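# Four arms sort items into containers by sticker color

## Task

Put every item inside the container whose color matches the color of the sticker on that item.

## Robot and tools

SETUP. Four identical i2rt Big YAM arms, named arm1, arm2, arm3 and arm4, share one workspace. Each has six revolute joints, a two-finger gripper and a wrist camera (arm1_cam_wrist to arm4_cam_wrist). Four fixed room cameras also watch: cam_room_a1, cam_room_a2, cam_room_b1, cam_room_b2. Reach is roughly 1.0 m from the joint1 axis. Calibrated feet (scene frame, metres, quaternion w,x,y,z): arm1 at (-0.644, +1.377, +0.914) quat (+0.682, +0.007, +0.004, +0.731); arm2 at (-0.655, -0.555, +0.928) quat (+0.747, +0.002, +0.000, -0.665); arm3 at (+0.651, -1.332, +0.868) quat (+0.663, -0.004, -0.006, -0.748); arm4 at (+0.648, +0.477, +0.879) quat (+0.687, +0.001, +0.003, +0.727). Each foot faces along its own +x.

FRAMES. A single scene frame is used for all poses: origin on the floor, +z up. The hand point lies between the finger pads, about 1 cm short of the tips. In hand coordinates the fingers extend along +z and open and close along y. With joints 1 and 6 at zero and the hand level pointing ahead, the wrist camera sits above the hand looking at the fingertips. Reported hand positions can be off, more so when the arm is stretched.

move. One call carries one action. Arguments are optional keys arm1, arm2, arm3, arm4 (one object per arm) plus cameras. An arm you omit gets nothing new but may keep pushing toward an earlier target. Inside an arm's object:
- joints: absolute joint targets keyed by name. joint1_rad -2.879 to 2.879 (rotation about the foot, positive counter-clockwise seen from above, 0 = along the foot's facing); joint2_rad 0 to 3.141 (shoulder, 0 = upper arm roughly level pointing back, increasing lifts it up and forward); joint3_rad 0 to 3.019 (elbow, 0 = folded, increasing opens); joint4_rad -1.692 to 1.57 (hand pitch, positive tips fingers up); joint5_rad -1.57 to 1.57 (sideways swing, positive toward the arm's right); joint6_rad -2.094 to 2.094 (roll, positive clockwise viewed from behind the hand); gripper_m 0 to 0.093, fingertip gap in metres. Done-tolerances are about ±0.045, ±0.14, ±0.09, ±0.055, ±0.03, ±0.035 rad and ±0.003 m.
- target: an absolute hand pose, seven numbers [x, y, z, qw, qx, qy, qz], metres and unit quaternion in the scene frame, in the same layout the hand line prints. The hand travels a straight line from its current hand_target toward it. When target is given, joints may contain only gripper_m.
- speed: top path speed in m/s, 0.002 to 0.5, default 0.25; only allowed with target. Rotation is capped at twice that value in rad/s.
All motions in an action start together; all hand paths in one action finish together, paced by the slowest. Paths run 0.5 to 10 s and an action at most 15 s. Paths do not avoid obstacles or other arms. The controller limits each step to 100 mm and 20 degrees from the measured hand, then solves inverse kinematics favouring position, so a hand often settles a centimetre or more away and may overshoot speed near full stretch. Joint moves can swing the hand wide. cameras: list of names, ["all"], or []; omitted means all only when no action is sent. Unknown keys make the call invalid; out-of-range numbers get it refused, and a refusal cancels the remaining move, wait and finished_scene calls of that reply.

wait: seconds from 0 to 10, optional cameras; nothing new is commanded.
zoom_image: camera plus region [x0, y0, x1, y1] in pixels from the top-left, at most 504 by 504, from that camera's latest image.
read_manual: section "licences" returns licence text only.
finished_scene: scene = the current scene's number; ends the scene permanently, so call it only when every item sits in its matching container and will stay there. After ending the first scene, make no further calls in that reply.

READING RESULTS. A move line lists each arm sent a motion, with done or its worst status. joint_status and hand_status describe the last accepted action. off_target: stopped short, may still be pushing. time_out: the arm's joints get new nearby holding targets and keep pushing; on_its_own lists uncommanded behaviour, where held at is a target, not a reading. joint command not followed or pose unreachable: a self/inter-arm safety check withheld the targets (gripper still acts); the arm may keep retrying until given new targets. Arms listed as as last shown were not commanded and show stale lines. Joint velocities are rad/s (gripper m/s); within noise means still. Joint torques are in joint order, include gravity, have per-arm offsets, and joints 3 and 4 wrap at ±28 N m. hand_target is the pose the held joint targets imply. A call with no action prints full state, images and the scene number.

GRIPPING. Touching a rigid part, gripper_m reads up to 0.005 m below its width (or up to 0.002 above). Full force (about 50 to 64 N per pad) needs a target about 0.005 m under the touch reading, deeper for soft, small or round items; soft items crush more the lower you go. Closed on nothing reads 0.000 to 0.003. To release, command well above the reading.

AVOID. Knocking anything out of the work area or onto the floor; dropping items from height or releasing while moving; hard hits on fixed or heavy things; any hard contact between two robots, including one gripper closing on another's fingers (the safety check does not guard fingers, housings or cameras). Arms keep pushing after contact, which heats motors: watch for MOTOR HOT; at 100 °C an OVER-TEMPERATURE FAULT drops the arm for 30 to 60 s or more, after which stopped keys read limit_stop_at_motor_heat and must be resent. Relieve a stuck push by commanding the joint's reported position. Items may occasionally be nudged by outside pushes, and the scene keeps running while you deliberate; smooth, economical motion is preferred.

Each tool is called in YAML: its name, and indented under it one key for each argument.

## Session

move:
  arm1: {"joints": {"joint1_rad": 1.5, "joint2_rad": 0.53, "joint3_rad": 1.4, "joint4_rad": -1.6, "joint5_rad": 0, "joint6_rad": 0, "gripper_m": 0.093}}
  arm2: {"joints": {"joint1_rad": -1.686, "joint2_rad": 0.53, "joint3_rad": 1.4, "joint4_rad": -1.6, "joint5_rad": 0, "joint6_rad": 0, "gripper_m": 0.093}}
  arm3: {"joints": {"joint1_rad": 1.69, "joint2_rad": 0.53, "joint3_rad": 1.4, "joint4_rad": -1.6, "joint5_rad": 0, "joint6_rad": 0, "gripper_m": 0.093}}
  arm4: {"joints": {"joint1_rad": -1.62, "joint2_rad": 0.53, "joint3_rad": 1.4, "joint4_rad": -1.6, "joint5_rad": 0, "joint6_rad": 0, "gripper_m": 0.093}}
  cameras: ["all"]

zoom_image:
  camera: "arm1_cam_wrist"
  region: [200, 0, 600, 280]

zoom_image:
  camera: "arm2_cam_wrist"
  region: [150, 0, 550, 280]

Scene clock: 1.93 s.
Joint torques (N m): arm1=[-1.2 4.72 8.65 1.13 -0.04 -0.05] | arm2=[0.26 2.84 10.35 1.68 0.04 -0.08] | arm3=[2.02 4.54 9.89 1.07 0.04 -0.11] | arm4=[0.67 4.19 6.84 0.79 0.12 0.18]
Motor temperatures (°C): arm1=[20 23 27 23 21 21 21] | arm2=[23 24 26 22 22 20 23] | arm3=[24 23 23 23 24 23 23] | arm4=[22 21 23 22 24 21 24]
Heat: arm1: hottest joint3_rad 27 °C; arm2: hottest joint3_rad 26 °C; arm3: hottest joint1_rad 24 °C; arm4: hottest joint5_rad 24 °C.
move: arm1 done; arm2 done; arm3 done; arm4 done
Joint velocities: within noise
arm1.joint_positions: joint1_rad=+1.493 joint2_rad=+0.535 joint3_rad=+1.394 joint4_rad=-1.591 joint5_rad=+0.000 joint6_rad=+0.008 gripper_m=+0.09306
arm1.joint_status: all done
arm1.hand: x=-0.8005 y=+1.3781 z=+1.4219 quat_wxyz=(-0.002, +0.910, -0.007, -0.414) (m; scene frame)
arm1.hand_target: x=-0.7962 y=+1.3767 z=+1.4235 quat_wxyz=(-0.002, +0.910, +0.000, -0.415) (m; scene frame)
arm1.hand_status: not commanded
arm2.joint_positions: joint1_rad=-1.680 joint2_rad=+0.525 joint3_rad=+1.379 joint4_rad=-1.587 joint5_rad=-0.001 joint6_rad=+0.014 gripper_m=+0.09310
arm2.joint_status: all done
arm2.hand: x=-0.8196 y=-0.5578 z=+1.4291 quat_wxyz=(-0.003, -0.914, +0.002, +0.406) (m; scene frame)
arm2.hand_target: x=-0.8165 y=-0.5568 z=+1.4349 quat_wxyz=(+0.001, -0.913, -0.002, +0.407) (m; scene frame)
arm2.hand_status: not commanded
arm3.joint_positions: joint1_rad=+1.679 joint2_rad=+0.522 joint3_rad=+1.369 joint4_rad=-1.592 joint5_rad=+0.000 joint6_rad=+0.007 gripper_m=+0.09306
arm3.joint_status: all done
arm3.hand: x=+0.8130 y=-1.3274 z=+1.3640 quat_wxyz=(-0.402, -0.006, -0.916, +0.008) (m; scene frame)
arm3.hand_target: x=+0.8108 y=-1.3254 z=+1.3747 quat_wxyz=(-0.409, +0.002, -0.913, +0.007) (m; scene frame)
arm3.hand_status: not commanded
arm4.joint_positions: joint1_rad=-1.616 joint2_rad=+0.527 joint3_rad=+1.396 joint4_rad=-1.587 joint5_rad=-0.001 joint6_rad=-0.013 gripper_m=+0.09311
arm4.joint_status: all done
arm4.hand: x=+0.8124 y=+0.4807 z=+1.3866 quat_wxyz=(-0.411, +0.012, -0.911, +0.001) (m; scene frame)
arm4.hand_target: x=+0.8109 y=+0.4797 z=+1.3855 quat_wxyz=(-0.406, +0.004, -0.914, +0.000) (m; scene frame)
arm4.hand_status: not commanded
pictures: arm1_cam_wrist, arm2_cam_wrist, arm3_cam_wrist, arm4_cam_wrist, cam_room_a1, cam_room_a2, cam_room_b1, cam_room_b2
Images, in order (width x height): arm1_cam_wrist 672x504, arm2_cam_wrist 672x504, arm3_cam_wrist 672x504, arm4_cam_wrist 672x504, cam_room_a1 672x504, cam_room_a2 672x504, cam_room_b1 672x504, cam_room_b2 672x504.

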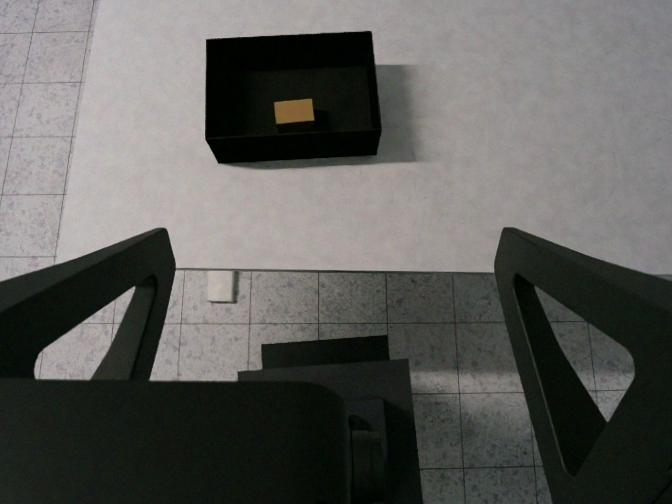

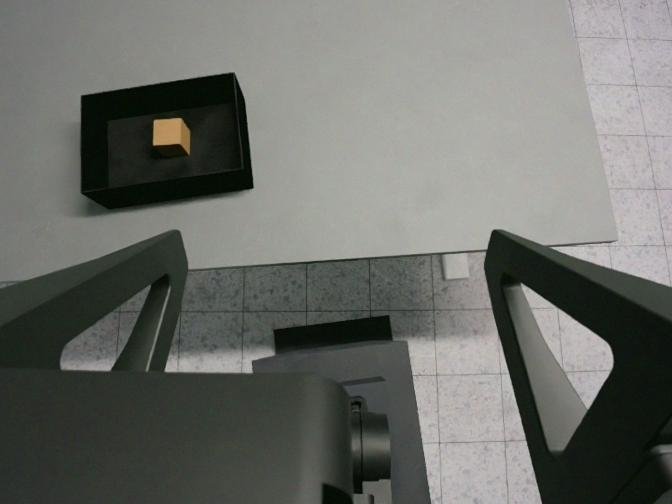

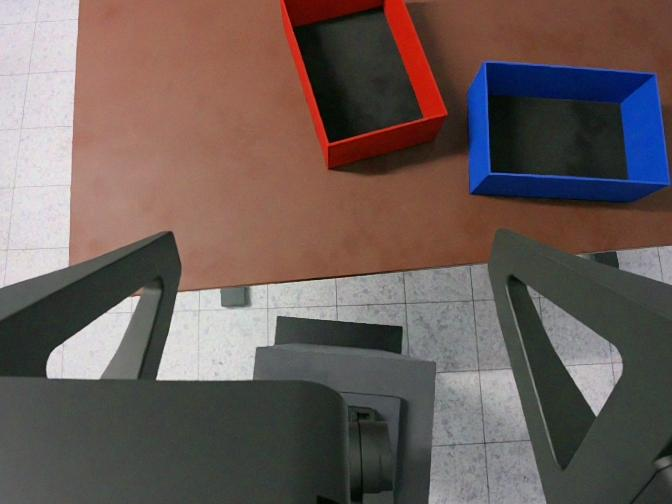

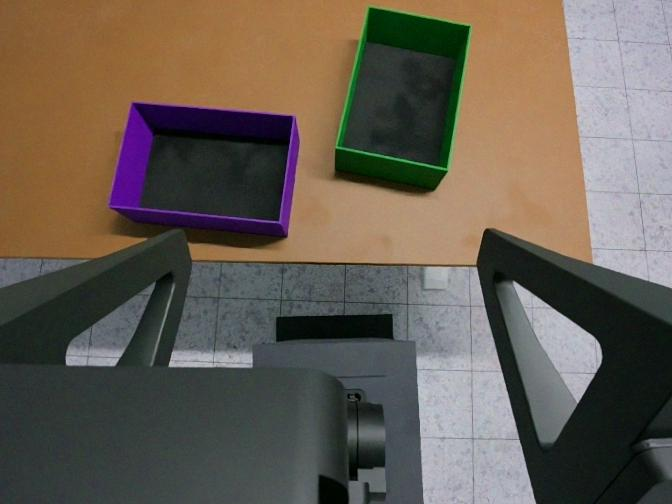

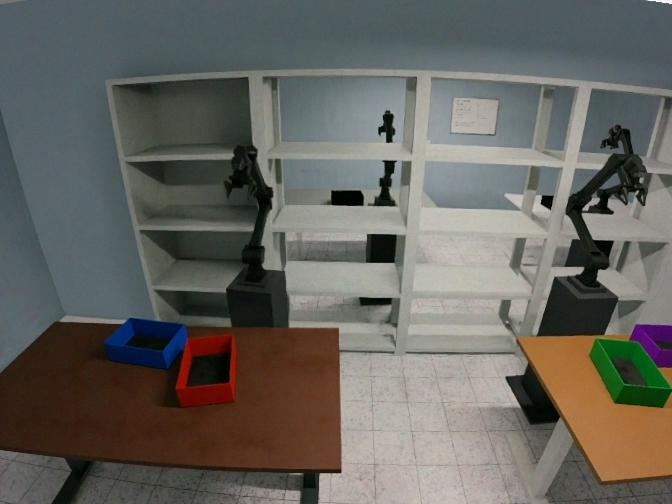

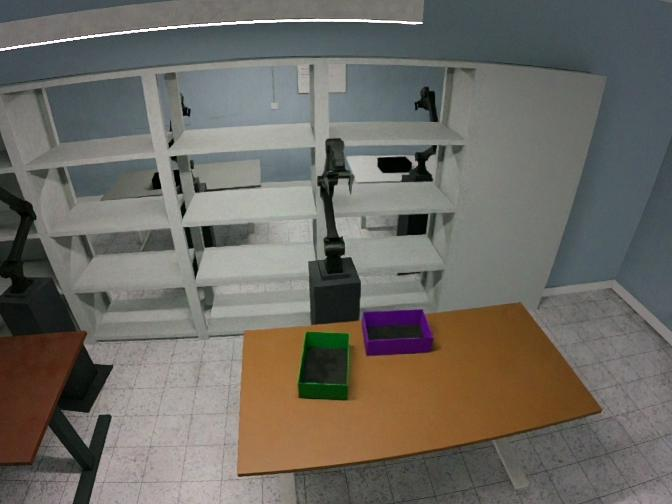

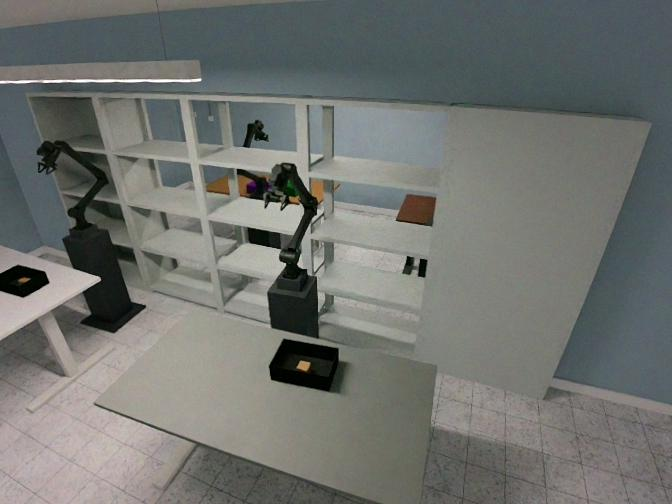

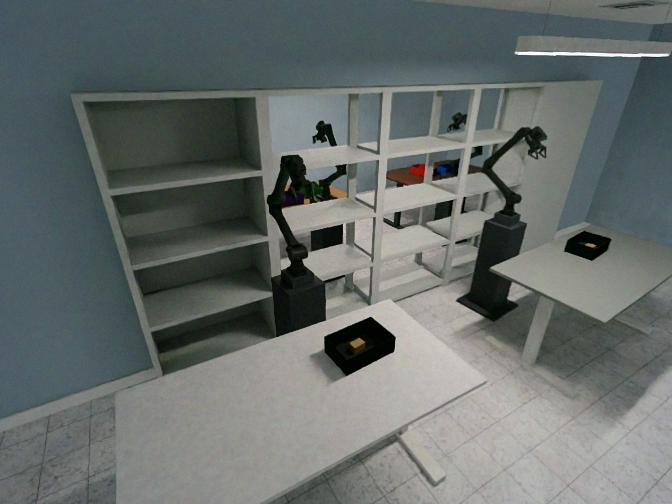

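Scaled by 1.260.

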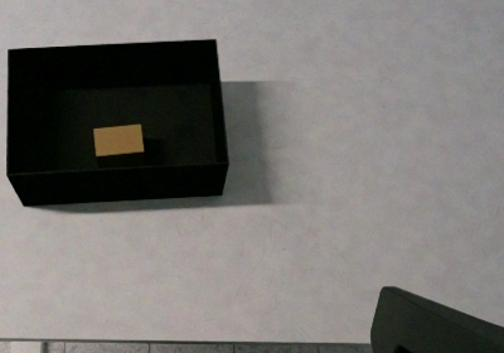

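Scaled by 1.260.

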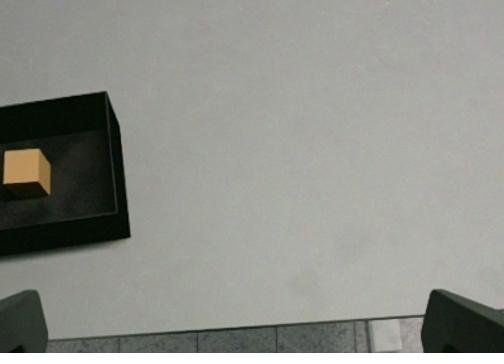

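zoom_image:
  camera: "cam_room_b1"
  region: [265, 335, 345, 395]

zoom_image:
  camera: "cam_room_b2"
  region: [315, 310, 405, 380]

zoom_image:
  camera: "cam_room_b2"
  region: [560, 225, 620, 270]

zoom_image:
  camera: "cam_room_b1"
  region: [0, 255, 60, 300]

zoom_image:
  camera: "arm1_cam_wrist"
  region: [200, 20, 390, 170]

zoom_image:
  camera: "arm2_cam_wrist"
  region: [70, 60, 260, 210]

Scaled by 6.300.

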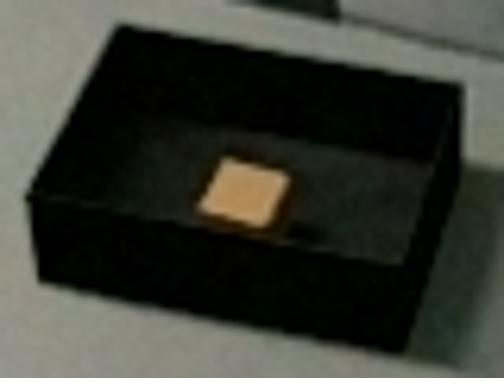

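Scaled by 5.600.

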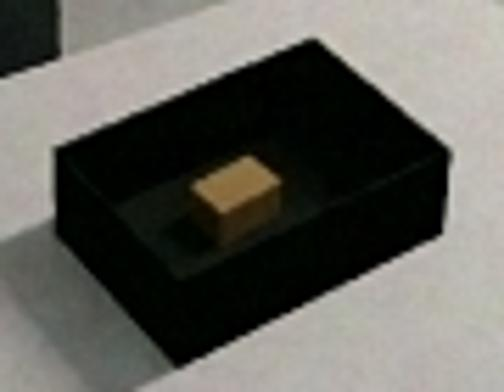

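Scaled by 8.400.

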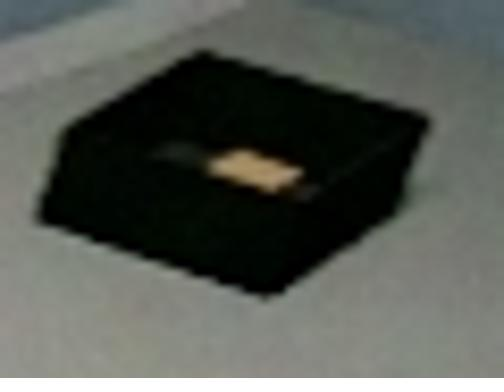

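Scaled by 8.400.

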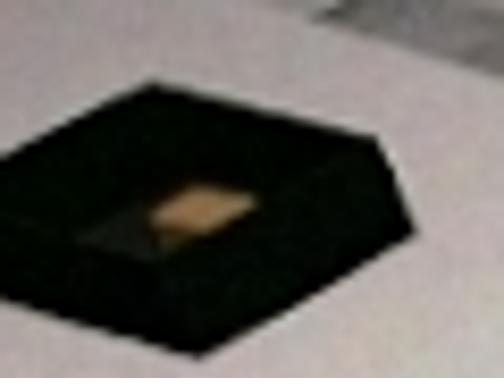

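Scaled by 2.653.

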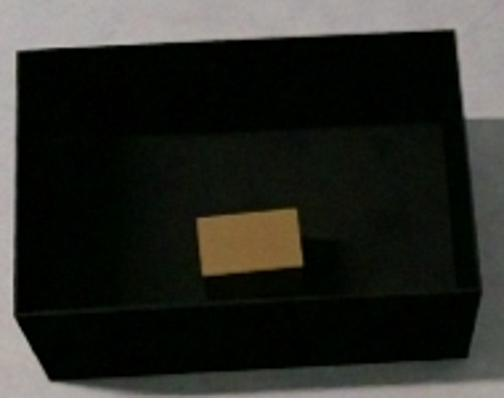

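Scaled by 2.653.

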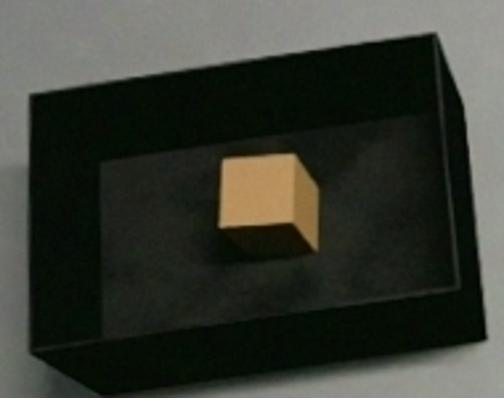

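move:
  arm1: {"target": [-1.225, 1.29, 0.95, -0.0061, -0.9893, -0.0432, 0.1390], "speed": 0.3}
  arm2: {"target": [-1.18, -0.905, 0.93, -0.0023, -0.9659, -0.0084, 0.2588], "speed": 0.3}
  cameras: ["arm1_cam_wrist", "arm2_cam_wrist"]

Scene clock: 34.87 s.
Joint torques (N m): arm1=[-1.38 -14.56 13.7 0.92 -0.05 -0.07] | arm2=[1.49 -18.67 12.89 1.85 0.16 0.21] | arm3=[2.14 4.48 9.91 1.1 0.04 -0.11] | arm4=[1.03 4.13 6.97 0.75 0.14 0.16]
Motor temperatures (°C): arm1=[20 23 29 23 21 21 21] | arm2=[23 24 28 22 22 20 23] | arm3=[24 23 27 23 24 23 23] | arm4=[22 22 25 22 24 21 24]
Heat: arm1: hottest joint3_rad 29 °C; arm2: hottest joint3_rad 28 °C; arm3: hottest joint3_rad 27 °C; arm4: hottest joint3_rad 25 °C.
move: arm1 off_target; arm2 off_target
Joint velocities: within noise
arm1.joint_positions: joint1_rad=+1.644 joint2_rad=+1.881 joint3_rad=+1.257 joint4_rad=-0.744 joint5_rad=+0.015 joint6_rad=+0.073 gripper_m=+0.09306
arm1.joint_status: not commanded
arm1.hand: x=-1.2004 y=+1.3006 z=+0.9270 quat_wxyz=(+0.002, +0.993, +0.034, -0.109) (m; scene frame)
arm1.hand_target: x=-1.2235 y=+1.2901 z=+0.9508 quat_wxyz=(+0.006, +0.989, +0.043, -0.139) (m; scene frame)
arm1.hand_status: off_target (0.035 m and 3.6 deg from the pose sent, 0.641 m and 33.4 deg at the start)
arm2.joint_positions: joint1_rad=-1.024 joint2_rad=+1.939 joint3_rad=+1.241 joint4_rad=-0.486 joint5_rad=+0.311 joint6_rad=+0.573 gripper_m=+0.09309
arm2.joint_status: not commanded
arm2.hand: x=-1.1642 y=-0.8855 z=+0.9179 quat_wxyz=(+0.015, -0.970, -0.015, +0.242) (m; scene frame)
arm2.hand_target: x=-1.1788 y=-0.9044 z=+0.9308 quat_wxyz=(-0.003, -0.966, -0.009, +0.259) (m; scene frame)
arm2.hand_status: off_target (0.028 m and 2.9 deg from the pose sent, 0.707 m and 18.0 deg at the start)
arm3, arm4: as last shown
pictures: arm1_cam_wrist, arm2_cam_wrist
Images, in order (width x height): arm1_cam_wrist 672x504, arm2_cam_wrist 672x504.

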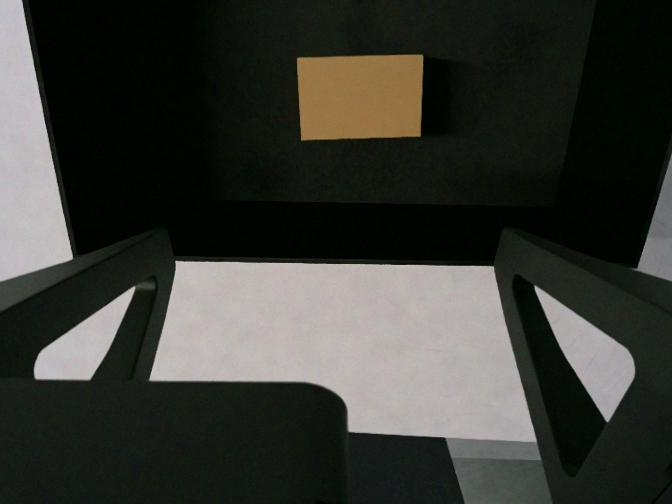

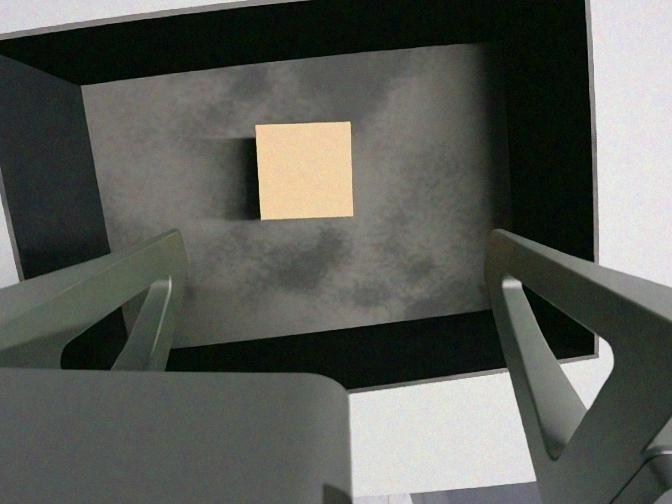

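move:
  arm1: {"target": [-1.243, 1.305, 0.866, -0.0061, -0.9893, -0.0432, 0.1390], "speed": 0.2}
  arm2: {"target": [-1.198, -0.923, 0.866, -0.0068, -0.9656, -0.0252, 0.2587], "speed": 0.2, "joints": {"gripper_m": 0.08}}
  cameras: ["arm1_cam_wrist", "arm2_cam_wrist"]

Scene clock: 46.87 s.
Joint torques (N m): arm1=[-3.02 -15.68 12 1.28 -0.06 -0.03] | arm2=[1.55 -19.78 12.14 2.21 0.14 -0.06] | arm3=[2.02 4.54 9.92 1.17 0.04 -0.12] | arm4=[0.56 4.31 6.91 0.68 0.16 0.17]
Motor temperatures (°C): arm1=[20 24 30 23 21 21 21] | arm2=[23 25 31 22 22 20 23] | arm3=[24 23 28 23 24 23 23] | arm4=[22 22 26 22 24 21 24]
Heat: arm1: hottest joint3_rad 30 °C; arm2: hottest joint3_rad 31 °C; arm3: hottest joint3_rad 28 °C; arm4: hottest joint3_rad 26 °C.
move: arm1 off_target; arm2 off_target
Joint velocities: within noise
arm1.joint_positions: joint1_rad=+1.635 joint2_rad=+2.045 joint3_rad=+1.260 joint4_rad=-0.589 joint5_rad=+0.008 joint6_rad=+0.043 gripper_m=+0.09306
arm1.joint_status: not commanded
arm1.hand: x=-1.2137 y=+1.3035 z=+0.8460 quat_wxyz=(+0.003, +0.993, +0.044, -0.106) (m; scene frame)
arm1.hand_target: x=-1.2416 y=+1.3054 z=+0.8671 quat_wxyz=(+0.006, +0.989, +0.043, -0.139) (m; scene frame)
arm1.hand_status: off_target (0.035 m and 3.8 deg from the pose sent, 0.075 m and 3.6 deg at the start)
arm2.joint_positions: joint1_rad=-1.024 joint2_rad=+2.088 joint3_rad=+1.298 joint4_rad=-0.385 joint5_rad=+0.298 joint6_rad=+0.569 gripper_m=+0.08010
arm2.joint_status: all done
arm2.hand: x=-1.1827 y=-0.9027 z=+0.8590 quat_wxyz=(+0.008, -0.970, -0.017, +0.242) (m; scene frame)
arm2.hand_target: x=-1.1970 y=-0.9223 z=+0.8668 quat_wxyz=(-0.007, -0.966, -0.025, +0.259) (m; scene frame)
arm2.hand_status: off_target (0.026 m and 2.7 deg from the pose sent, 0.072 m and 3.4 deg at the start)
arm3, arm4: as last shown
pictures: arm1_cam_wrist, arm2_cam_wrist
Images, in order (width x height): arm1_cam_wrist 672x504, arm2_cam_wrist 672x504.

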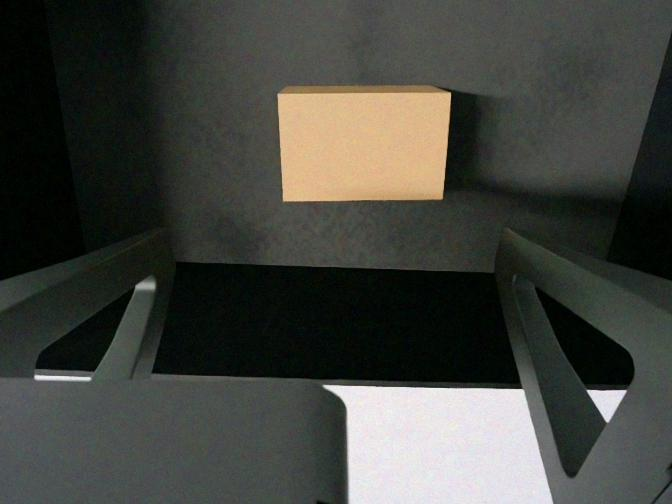

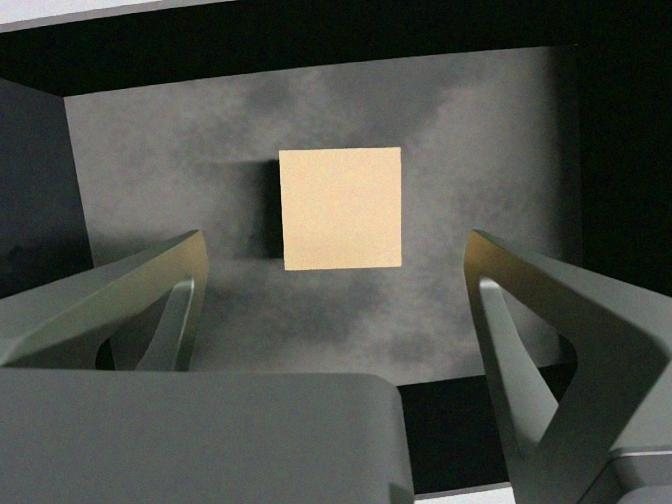

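move:
  arm1: {"target": [-1.252, 1.315, 0.785, -0.0061, -0.9893, -0.0432, 0.1390], "speed": 0.12}
  arm2: {"target": [-1.199, -0.920, 0.779, -0.0068, -0.9656, -0.0252, 0.2587], "speed": 0.12}
  cameras: ["arm1_cam_wrist", "arm2_cam_wrist"]

Scene clock: 55.80 s.
Joint torques (N m): arm1=[-2.78 -15.38 10.93 1.32 -0.01 -0.04] | arm2=[1.2 -19.72 10.55 2.18 0.11 -0.08] | arm3=[1.9 4.42 9.94 1.11 0.04 -0.12] | arm4=[0.73 3.9 6.83 0.76 0.17 0.18]
Motor temperatures (°C): arm1=[20 24 31 23 21 21 21] | arm2=[23 25 31 22 22 20 23] | arm3=[24 23 28 23 24 23 23] | arm4=[22 22 26 22 24 21 24]
Heat: arm1: hottest joint3_rad 31 °C; arm2: hottest joint3_rad 31 °C; arm3: hottest joint3_rad 28 °C; arm4: hottest joint3_rad 26 °C.
move: arm1 off_target; arm2 off_target
Joint velocities: within noise
arm1.joint_positions: joint1_rad=+1.617 joint2_rad=+2.193 joint3_rad=+1.280 joint4_rad=-0.441 joint5_rad=+0.003 joint6_rad=+0.025 gripper_m=+0.09306
arm1.joint_status: not commanded
arm1.hand: x=-1.2266 y=+1.3119 z=+0.7769 quat_wxyz=(+0.004, +0.992, +0.045, -0.115) (m; scene frame)
arm1.hand_target: x=-1.2511 y=+1.3153 z=+0.7859 quat_wxyz=(+0.006, +0.989, +0.043, -0.139) (m; scene frame)
arm1.hand_status: off_target (0.027 m and 2.7 deg from the pose sent, 0.073 m and 3.9 deg at the start)
arm2.joint_positions: joint1_rad=-1.024 joint2_rad=+2.247 joint3_rad=+1.311 joint4_rad=-0.221 joint5_rad=+0.296 joint6_rad=+0.565 gripper_m=+0.08010
arm2.joint_status: not commanded
arm2.hand: x=-1.1865 y=-0.9058 z=+0.7815 quat_wxyz=(+0.002, -0.969, -0.018, +0.248) (m; scene frame)
arm2.hand_target: x=-1.1983 y=-0.9195 z=+0.7796 quat_wxyz=(-0.007, -0.966, -0.025, +0.259) (m; scene frame)
arm2.hand_status: off_target (0.019 m and 1.8 deg from the pose sent, 0.083 m and 2.7 deg at the start)
arm3, arm4: as last shown
pictures: arm1_cam_wrist, arm2_cam_wrist
Images, in order (width x height): arm1_cam_wrist 672x504, arm2_cam_wrist 672x504.

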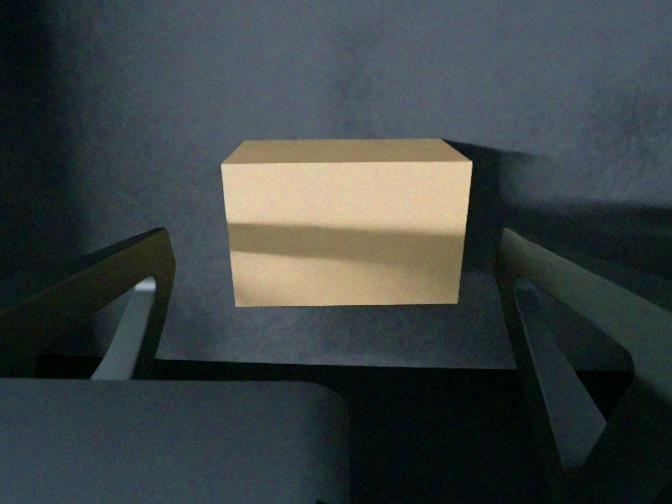

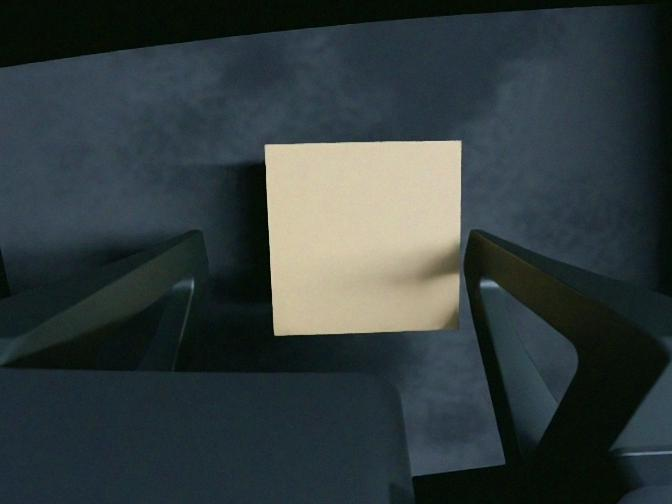

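move:
  arm1: {"target": [-1.252, 1.317, 0.766, -0.0061, -0.9893, -0.0432, 0.1390], "speed": 0.08}
  arm2: {"target": [-1.202, -0.909, 0.766, -0.0068, -0.9656, -0.0252, 0.2587], "speed": 0.08}
  cameras: ["arm1_cam_wrist", "arm2_cam_wrist"]

Scene clock: 62.50 s.
Joint torques (N m): arm1=[-2.84 -14.97 10.47 1.31 -0.03 -0.06] | arm2=[-0.03 -18.84 9.63 2.32 0.1 -0.09] | arm3=[2.08 4.42 9.89 1.13 0.04 -0.11] | arm4=[0.91 4.01 6.83 0.8 0.15 0.18]
Motor temperatures (°C): arm1=[20 24 31 23 21 21 21] | arm2=[23 26 31 22 22 20 23] | arm3=[24 23 28 23 24 23 23] | arm4=[22 22 26 22 24 21 24]
Heat: arm1: hottest joint3_rad 31 °C; arm2: hottest joint3_rad 31 °C; arm3: hottest joint3_rad 28 °C; arm4: hottest joint3_rad 26 °C.
move: arm1 off_target; arm2 off_target
Joint velocities: within noise
arm1.joint_positions: joint1_rad=+1.614 joint2_rad=+2.228 joint3_rad=+1.284 joint4_rad=-0.407 joint5_rad=+0.002 joint6_rad=+0.022 gripper_m=+0.09306
arm1.joint_status: not commanded
arm1.hand: x=-1.2276 y=+1.3132 z=+0.7603 quat_wxyz=(+0.005, +0.992, +0.045, -0.117) (m; scene frame)
arm1.hand_target: x=-1.2510 y=+1.3173 z=+0.7668 quat_wxyz=(+0.006, +0.989, +0.043, -0.139) (m; scene frame)
arm1.hand_status: off_target (0.025 m and 2.5 deg from the pose sent, 0.028 m and 2.7 deg at the start)
arm2.joint_positions: joint1_rad=-1.028 joint2_rad=+2.260 joint3_rad=+1.311 joint4_rad=-0.187 joint5_rad=+0.288 joint6_rad=+0.549 gripper_m=+0.08010
arm2.joint_status: not commanded
arm2.hand: x=-1.1904 y=-0.9072 z=+0.7766 quat_wxyz=(-0.005, -0.967, -0.023, +0.255) (m; scene frame)
arm2.hand_target: x=-1.2013 y=-0.9086 z=+0.7664 quat_wxyz=(-0.007, -0.966, -0.025, +0.259) (m; scene frame)
arm2.hand_status: off_target (0.016 m and 0.6 deg from the pose sent, 0.022 m and 1.8 deg at the start)
arm3, arm4: as last shown
pictures: arm1_cam_wrist, arm2_cam_wrist
Images, in order (width x height): arm1_cam_wrist 672x504, arm2_cam_wrist 672x504.

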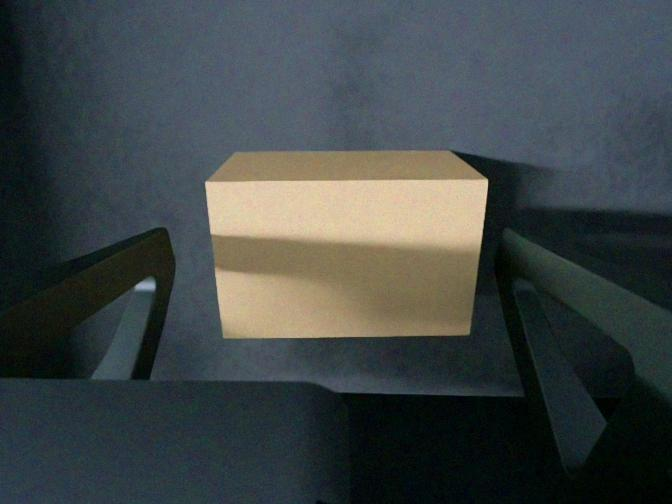

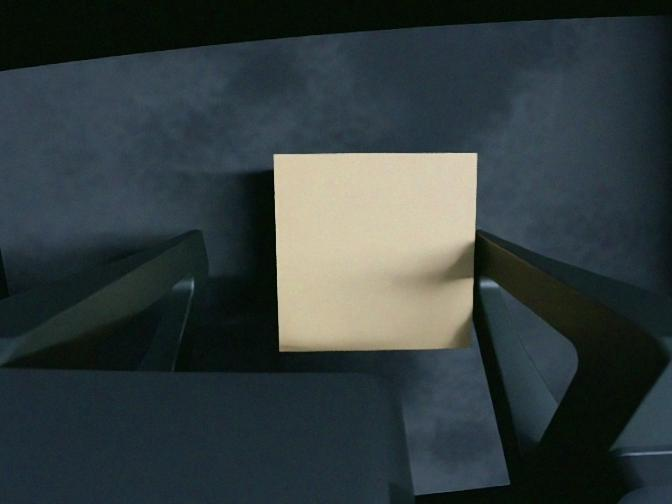

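move:
  arm1: {"joints": {"gripper_m": 0.063}}
  arm2: {"joints": {"gripper_m": 0.044}}
  cameras: ["arm1_cam_wrist", "arm2_cam_wrist"]

Scene clock: 67.10 s.
Joint torques (N m): arm1=[-3.02 -15.62 10.26 1.31 -0.06 0.01] | arm2=[0.03 -19.02 9.62 2.28 0.2 -0.07] | arm3=[1.9 4.42 9.87 1.1 0.04 -0.12] | arm4=[0.38 3.55 6.93 0.69 0.14 0.17]
Motor temperatures (°C): arm1=[20 25 31 23 21 21 21] | arm2=[23 26 30 22 22 20 23] | arm3=[24 23 28 23 24 23 23] | arm4=[22 22 27 22 24 21 24]
Heat: arm1: hottest joint3_rad 31 °C; arm2: hottest joint3_rad 30 °C; arm3: hottest joint3_rad 28 °C; arm4: hottest joint3_rad 27 °C.
move: arm1 off_target; arm2 off_target
Joint velocities: within noise
arm1.joint_positions: joint1_rad=+1.614 joint2_rad=+2.228 joint3_rad=+1.284 joint4_rad=-0.407 joint5_rad=+0.002 joint6_rad=+0.021 gripper_m=+0.06839
arm1.joint_status: gripper_m off_target (ended at +0.06842, target +0.06300)
arm1.hand: x=-1.2276 y=+1.3134 z=+0.7603 quat_wxyz=(+0.005, +0.992, +0.045, -0.117) (m; scene frame)
arm1.hand_target: x=-1.2510 y=+1.3173 z=+0.7668 quat_wxyz=(+0.006, +0.989, +0.043, -0.139) (m; scene frame)
arm1.hand_status: not commanded
arm2.joint_positions: joint1_rad=-1.028 joint2_rad=+2.260 joint3_rad=+1.311 joint4_rad=-0.186 joint5_rad=+0.286 joint6_rad=+0.547 gripper_m=+0.05291
arm2.joint_status: gripper_m off_target (ended at +0.05294, target +0.04400)
arm2.hand: x=-1.1904 y=-0.9076 z=+0.7765 quat_wxyz=(-0.006, -0.967, -0.024, +0.254) (m; scene frame)
arm2.hand_target: x=-1.2014 y=-0.9086 z=+0.7664 quat_wxyz=(-0.007, -0.966, -0.025, +0.259) (m; scene frame)
arm2.hand_status: not commanded
arm3, arm4: as last shown
pictures: arm1_cam_wrist, arm2_cam_wrist
Images, in order (width x height): arm1_cam_wrist 672x504, arm2_cam_wrist 672x504.

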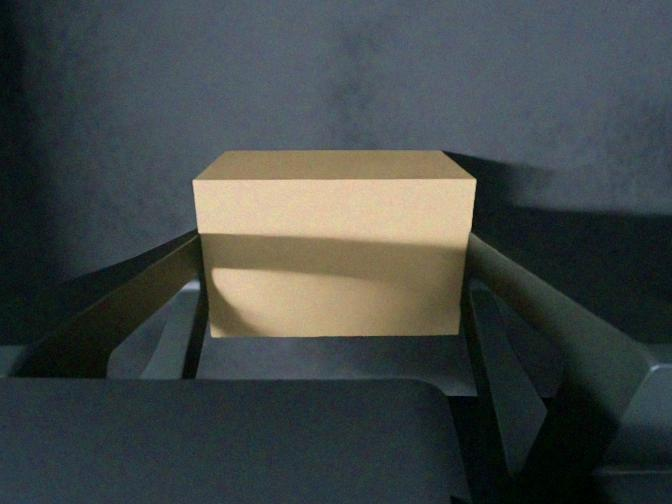

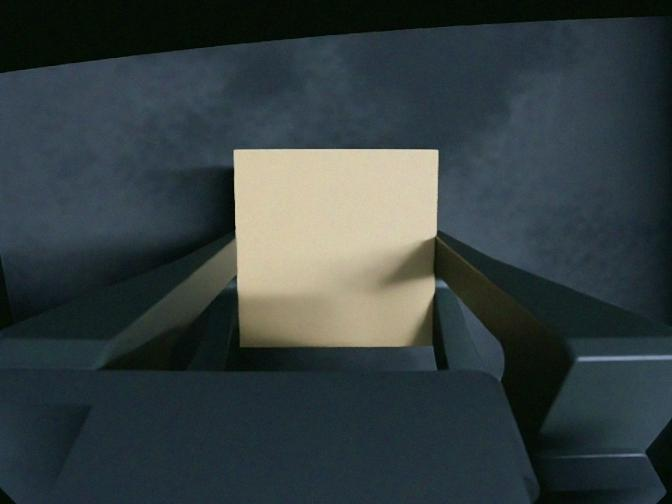

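move:
  arm1: {"target": [-1.22, 1.315, 0.93, -0.0061, -0.9893, -0.0432, 0.1390], "speed": 0.15}
  arm2: {"target": [-1.18, -0.90, 0.93, -0.0068, -0.9656, -0.0252, 0.2587], "speed": 0.15}

move:
  arm1: {"target": [-1.12, 1.33, 1.18, -0.0334, -0.6421, -0.0280, 0.7653], "speed": 0.3}
  arm2: {"target": [-1.10, -0.75, 1.18, -0.133, -0.633, -0.1116, 0.7544], "speed": 0.3}
  cameras: ["cam_room_b1", "cam_room_b2", "cam_room_a1", "arm1_cam_wrist", "arm2_cam_wrist"]

Scene clock: 78.93 s.
Joint torques (N m): arm1=[-2.73 -15.74 9.35 0.36 0.01 0.07] | arm2=[0.85 -21.07 8.4 1.14 0.4 0.03] | arm3=[1.96 4.42 9.92 1.14 0.05 -0.12] | arm4=[0.67 4.31 6.91 0.94 0.16 0.19]
Motor temperatures (°C): arm1=[20 25 31 23 21 21 22] | arm2=[23 26 30 22 22 20 23] | arm3=[24 23 29 23 24 23 23] | arm4=[22 22 27 22 24 21 24]
Heat: arm1: hottest joint3_rad 31 °C; arm2: hottest joint3_rad 30 °C; arm3: hottest joint3_rad 29 °C; arm4: hottest joint3_rad 27 °C.
move: arm1 done; arm2 done
Joint velocities: within noise
arm1.joint_positions: joint1_rad=+1.614 joint2_rad=+1.903 joint3_rad=+1.263 joint4_rad=-0.676 joint5_rad=+0.002 joint6_rad=+0.021 gripper_m=+0.06839
arm1.joint_status: not commanded
arm1.hand: x=-1.2183 y=+1.3138 z=+0.9210 quat_wxyz=(+0.006, +0.990, +0.045, -0.134) (m; scene frame)
arm1.hand_target: x=-1.2200 y=+1.3151 z=+0.9300 quat_wxyz=(+0.006, +0.989, +0.043, -0.139) (m; scene frame)
arm1.hand_status: done (0.009 m and 0.6 deg from the pose sent, 0.170 m and 2.5 deg at the start)
arm2.joint_positions: joint1_rad=-1.028 joint2_rad=+1.951 joint3_rad=+1.282 joint4_rad=-0.443 joint5_rad=+0.286 joint6_rad=+0.547 gripper_m=+0.05291
arm2.joint_status: not commanded
arm2.hand: x=-1.1846 y=-0.9034 z=+0.9300 quat_wxyz=(-0.012, -0.964, -0.022, +0.263) (m; scene frame)
arm2.hand_target: x=-1.1800 y=-0.9000 z=+0.9299 quat_wxyz=(-0.007, -0.966, -0.025, +0.259) (m; scene frame)
arm2.hand_status: done (0.006 m and 0.8 deg from the pose sent, 0.154 m and 0.6 deg at the start)
arm3, arm4: as last shown
pictures: none

Scene clock: 82.00 s.
Joint torques (N m): arm1=[-2.96 -5.13 8.4 2.62 0.02 -0.04] | arm2=[0.32 -10.99 7.32 3.56 -0.21 -0.06] | arm3=[2.2 4.54 9.95 1.1 0.04 -0.11] | arm4=[0.67 4.19 6.89 0.75 0.14 0.16]
Motor temperatures (°C): arm1=[20 25 31 23 21 21 22] | arm2=[23 26 30 22 22 20 23] | arm3=[24 23 29 23 24 23 23] | arm4=[22 22 27 22 24 21 24]
Heat: arm1: hottest joint3_rad 31 °C; arm2: hottest joint3_rad 30 °C; arm3: hottest joint3_rad 29 °C; arm4: hottest joint3_rad 27 °C.
move: arm1 done; arm2 off_target
Joint velocities: within noise
arm1.joint_positions: joint1_rad=+1.614 joint2_rad=+1.320 joint3_rad=+0.440 joint4_rad=+1.017 joint5_rad=+0.018 joint6_rad=+0.009 gripper_m=+0.06839
arm1.joint_status: not commanded
arm1.hand: x=-1.1200 y=+1.3265 z=+1.1752 quat_wxyz=(+0.039, +0.650, +0.028, -0.758) (m; scene frame)
arm1.hand_target: x=-1.1200 y=+1.3300 z=+1.1800 quat_wxyz=(+0.033, +0.642, +0.028, -0.765) (m; scene frame)
arm1.hand_status: done (0.006 m and 1.4 deg from the pose sent, 0.278 m and 84.6 deg at the start)
arm2.joint_positions: joint1_rad=-1.234 joint2_rad=+1.382 joint3_rad=+0.450 joint4_rad=+1.079 joint5_rad=+0.102 joint6_rad=+0.000 gripper_m=+0.05291
arm2.joint_status: not commanded
arm2.hand: x=-1.1039 y=-0.7544 z=+1.1712 quat_wxyz=(-0.137, -0.645, -0.110, +0.743) (m; scene frame)
arm2.hand_target: x=-1.1001 y=-0.7501 z=+1.1799 quat_wxyz=(-0.133, -0.633, -0.111, +0.754) (m; scene frame)
arm2.hand_status: off_target (0.011 m and 2.0 deg from the pose sent, 0.305 m and 71.2 deg at the start)
arm3, arm4: as last shown
pictures: arm1_cam_wrist, arm2_cam_wrist, cam_room_a1, cam_room_b1, cam_room_b2
Images, in order (width x height): arm1_cam_wrist 672x504, arm2_cam_wrist 672x504, cam_room_a1 672x504, cam_room_b1 672x504, cam_room_b2 672x504.

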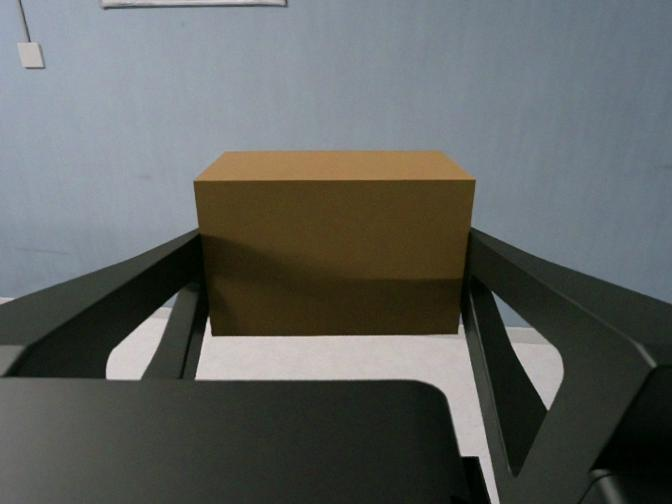

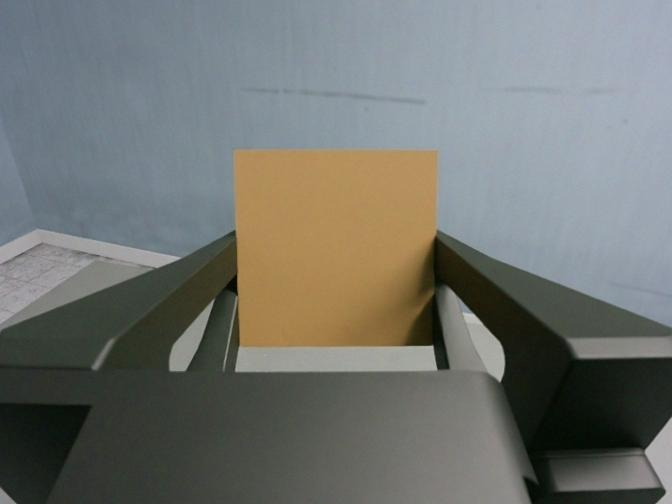

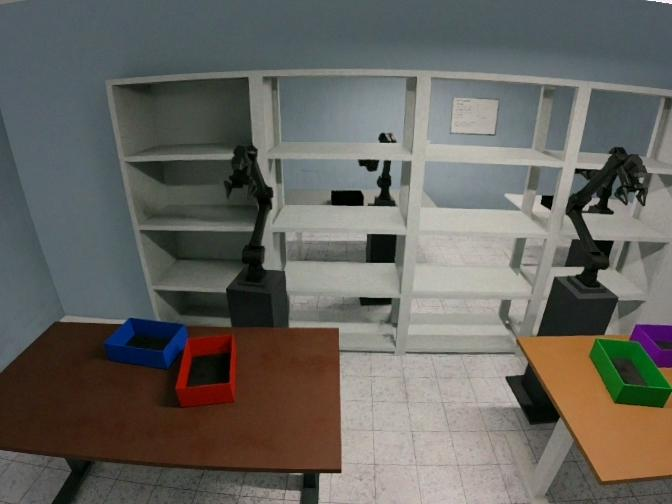

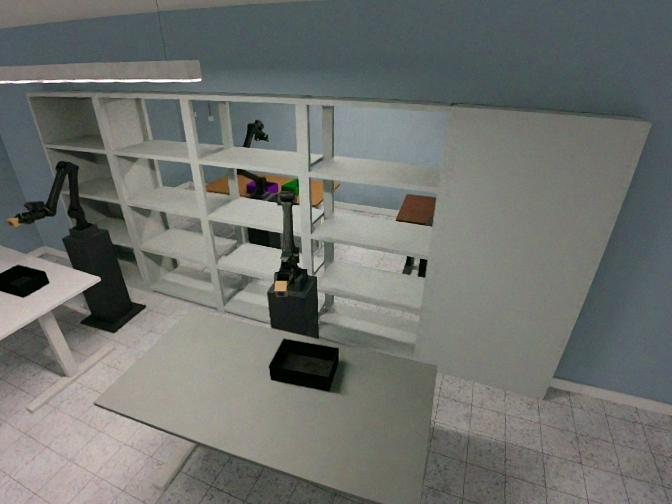

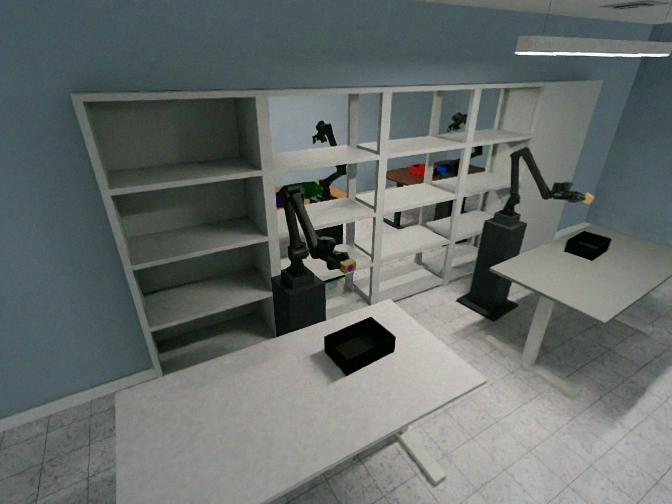

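zoom_image:
  camera: "cam_room_b2"
  region: [325, 245, 375, 285]

zoom_image:
  camera: "cam_room_b1"
  region: [260, 270, 310, 310]

zoom_image:
  camera: "cam_room_b2"
  region: [565, 180, 615, 220]

zoom_image:
  camera: "cam_room_b1"
  region: [0, 200, 50, 240]

Scaled by 10.080.

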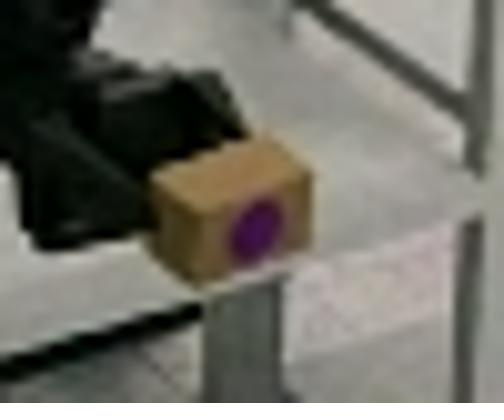

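Scaled by 10.080.

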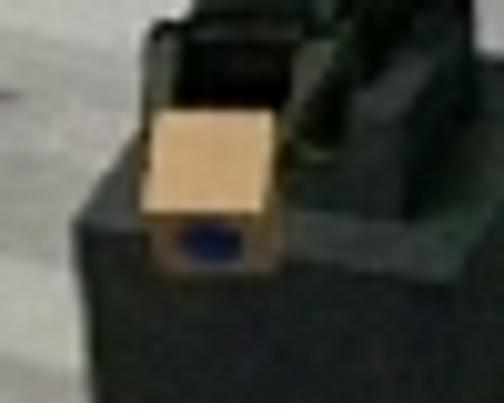

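Scaled by 10.080.

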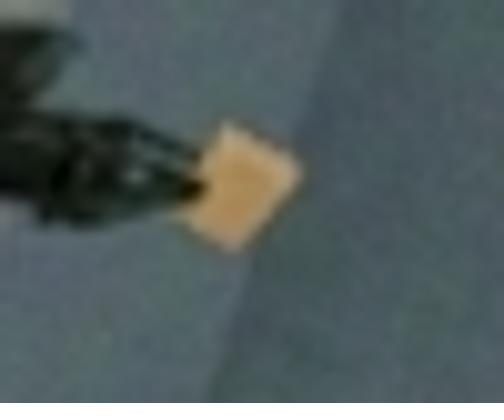

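Scaled by 10.080.

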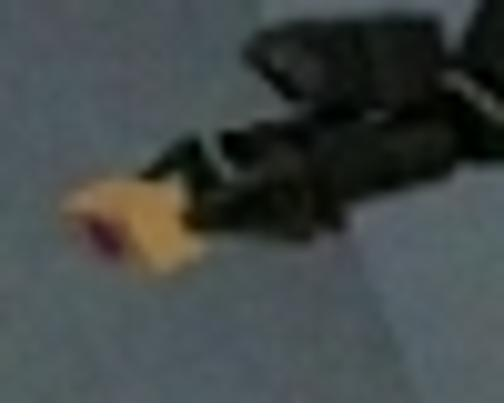

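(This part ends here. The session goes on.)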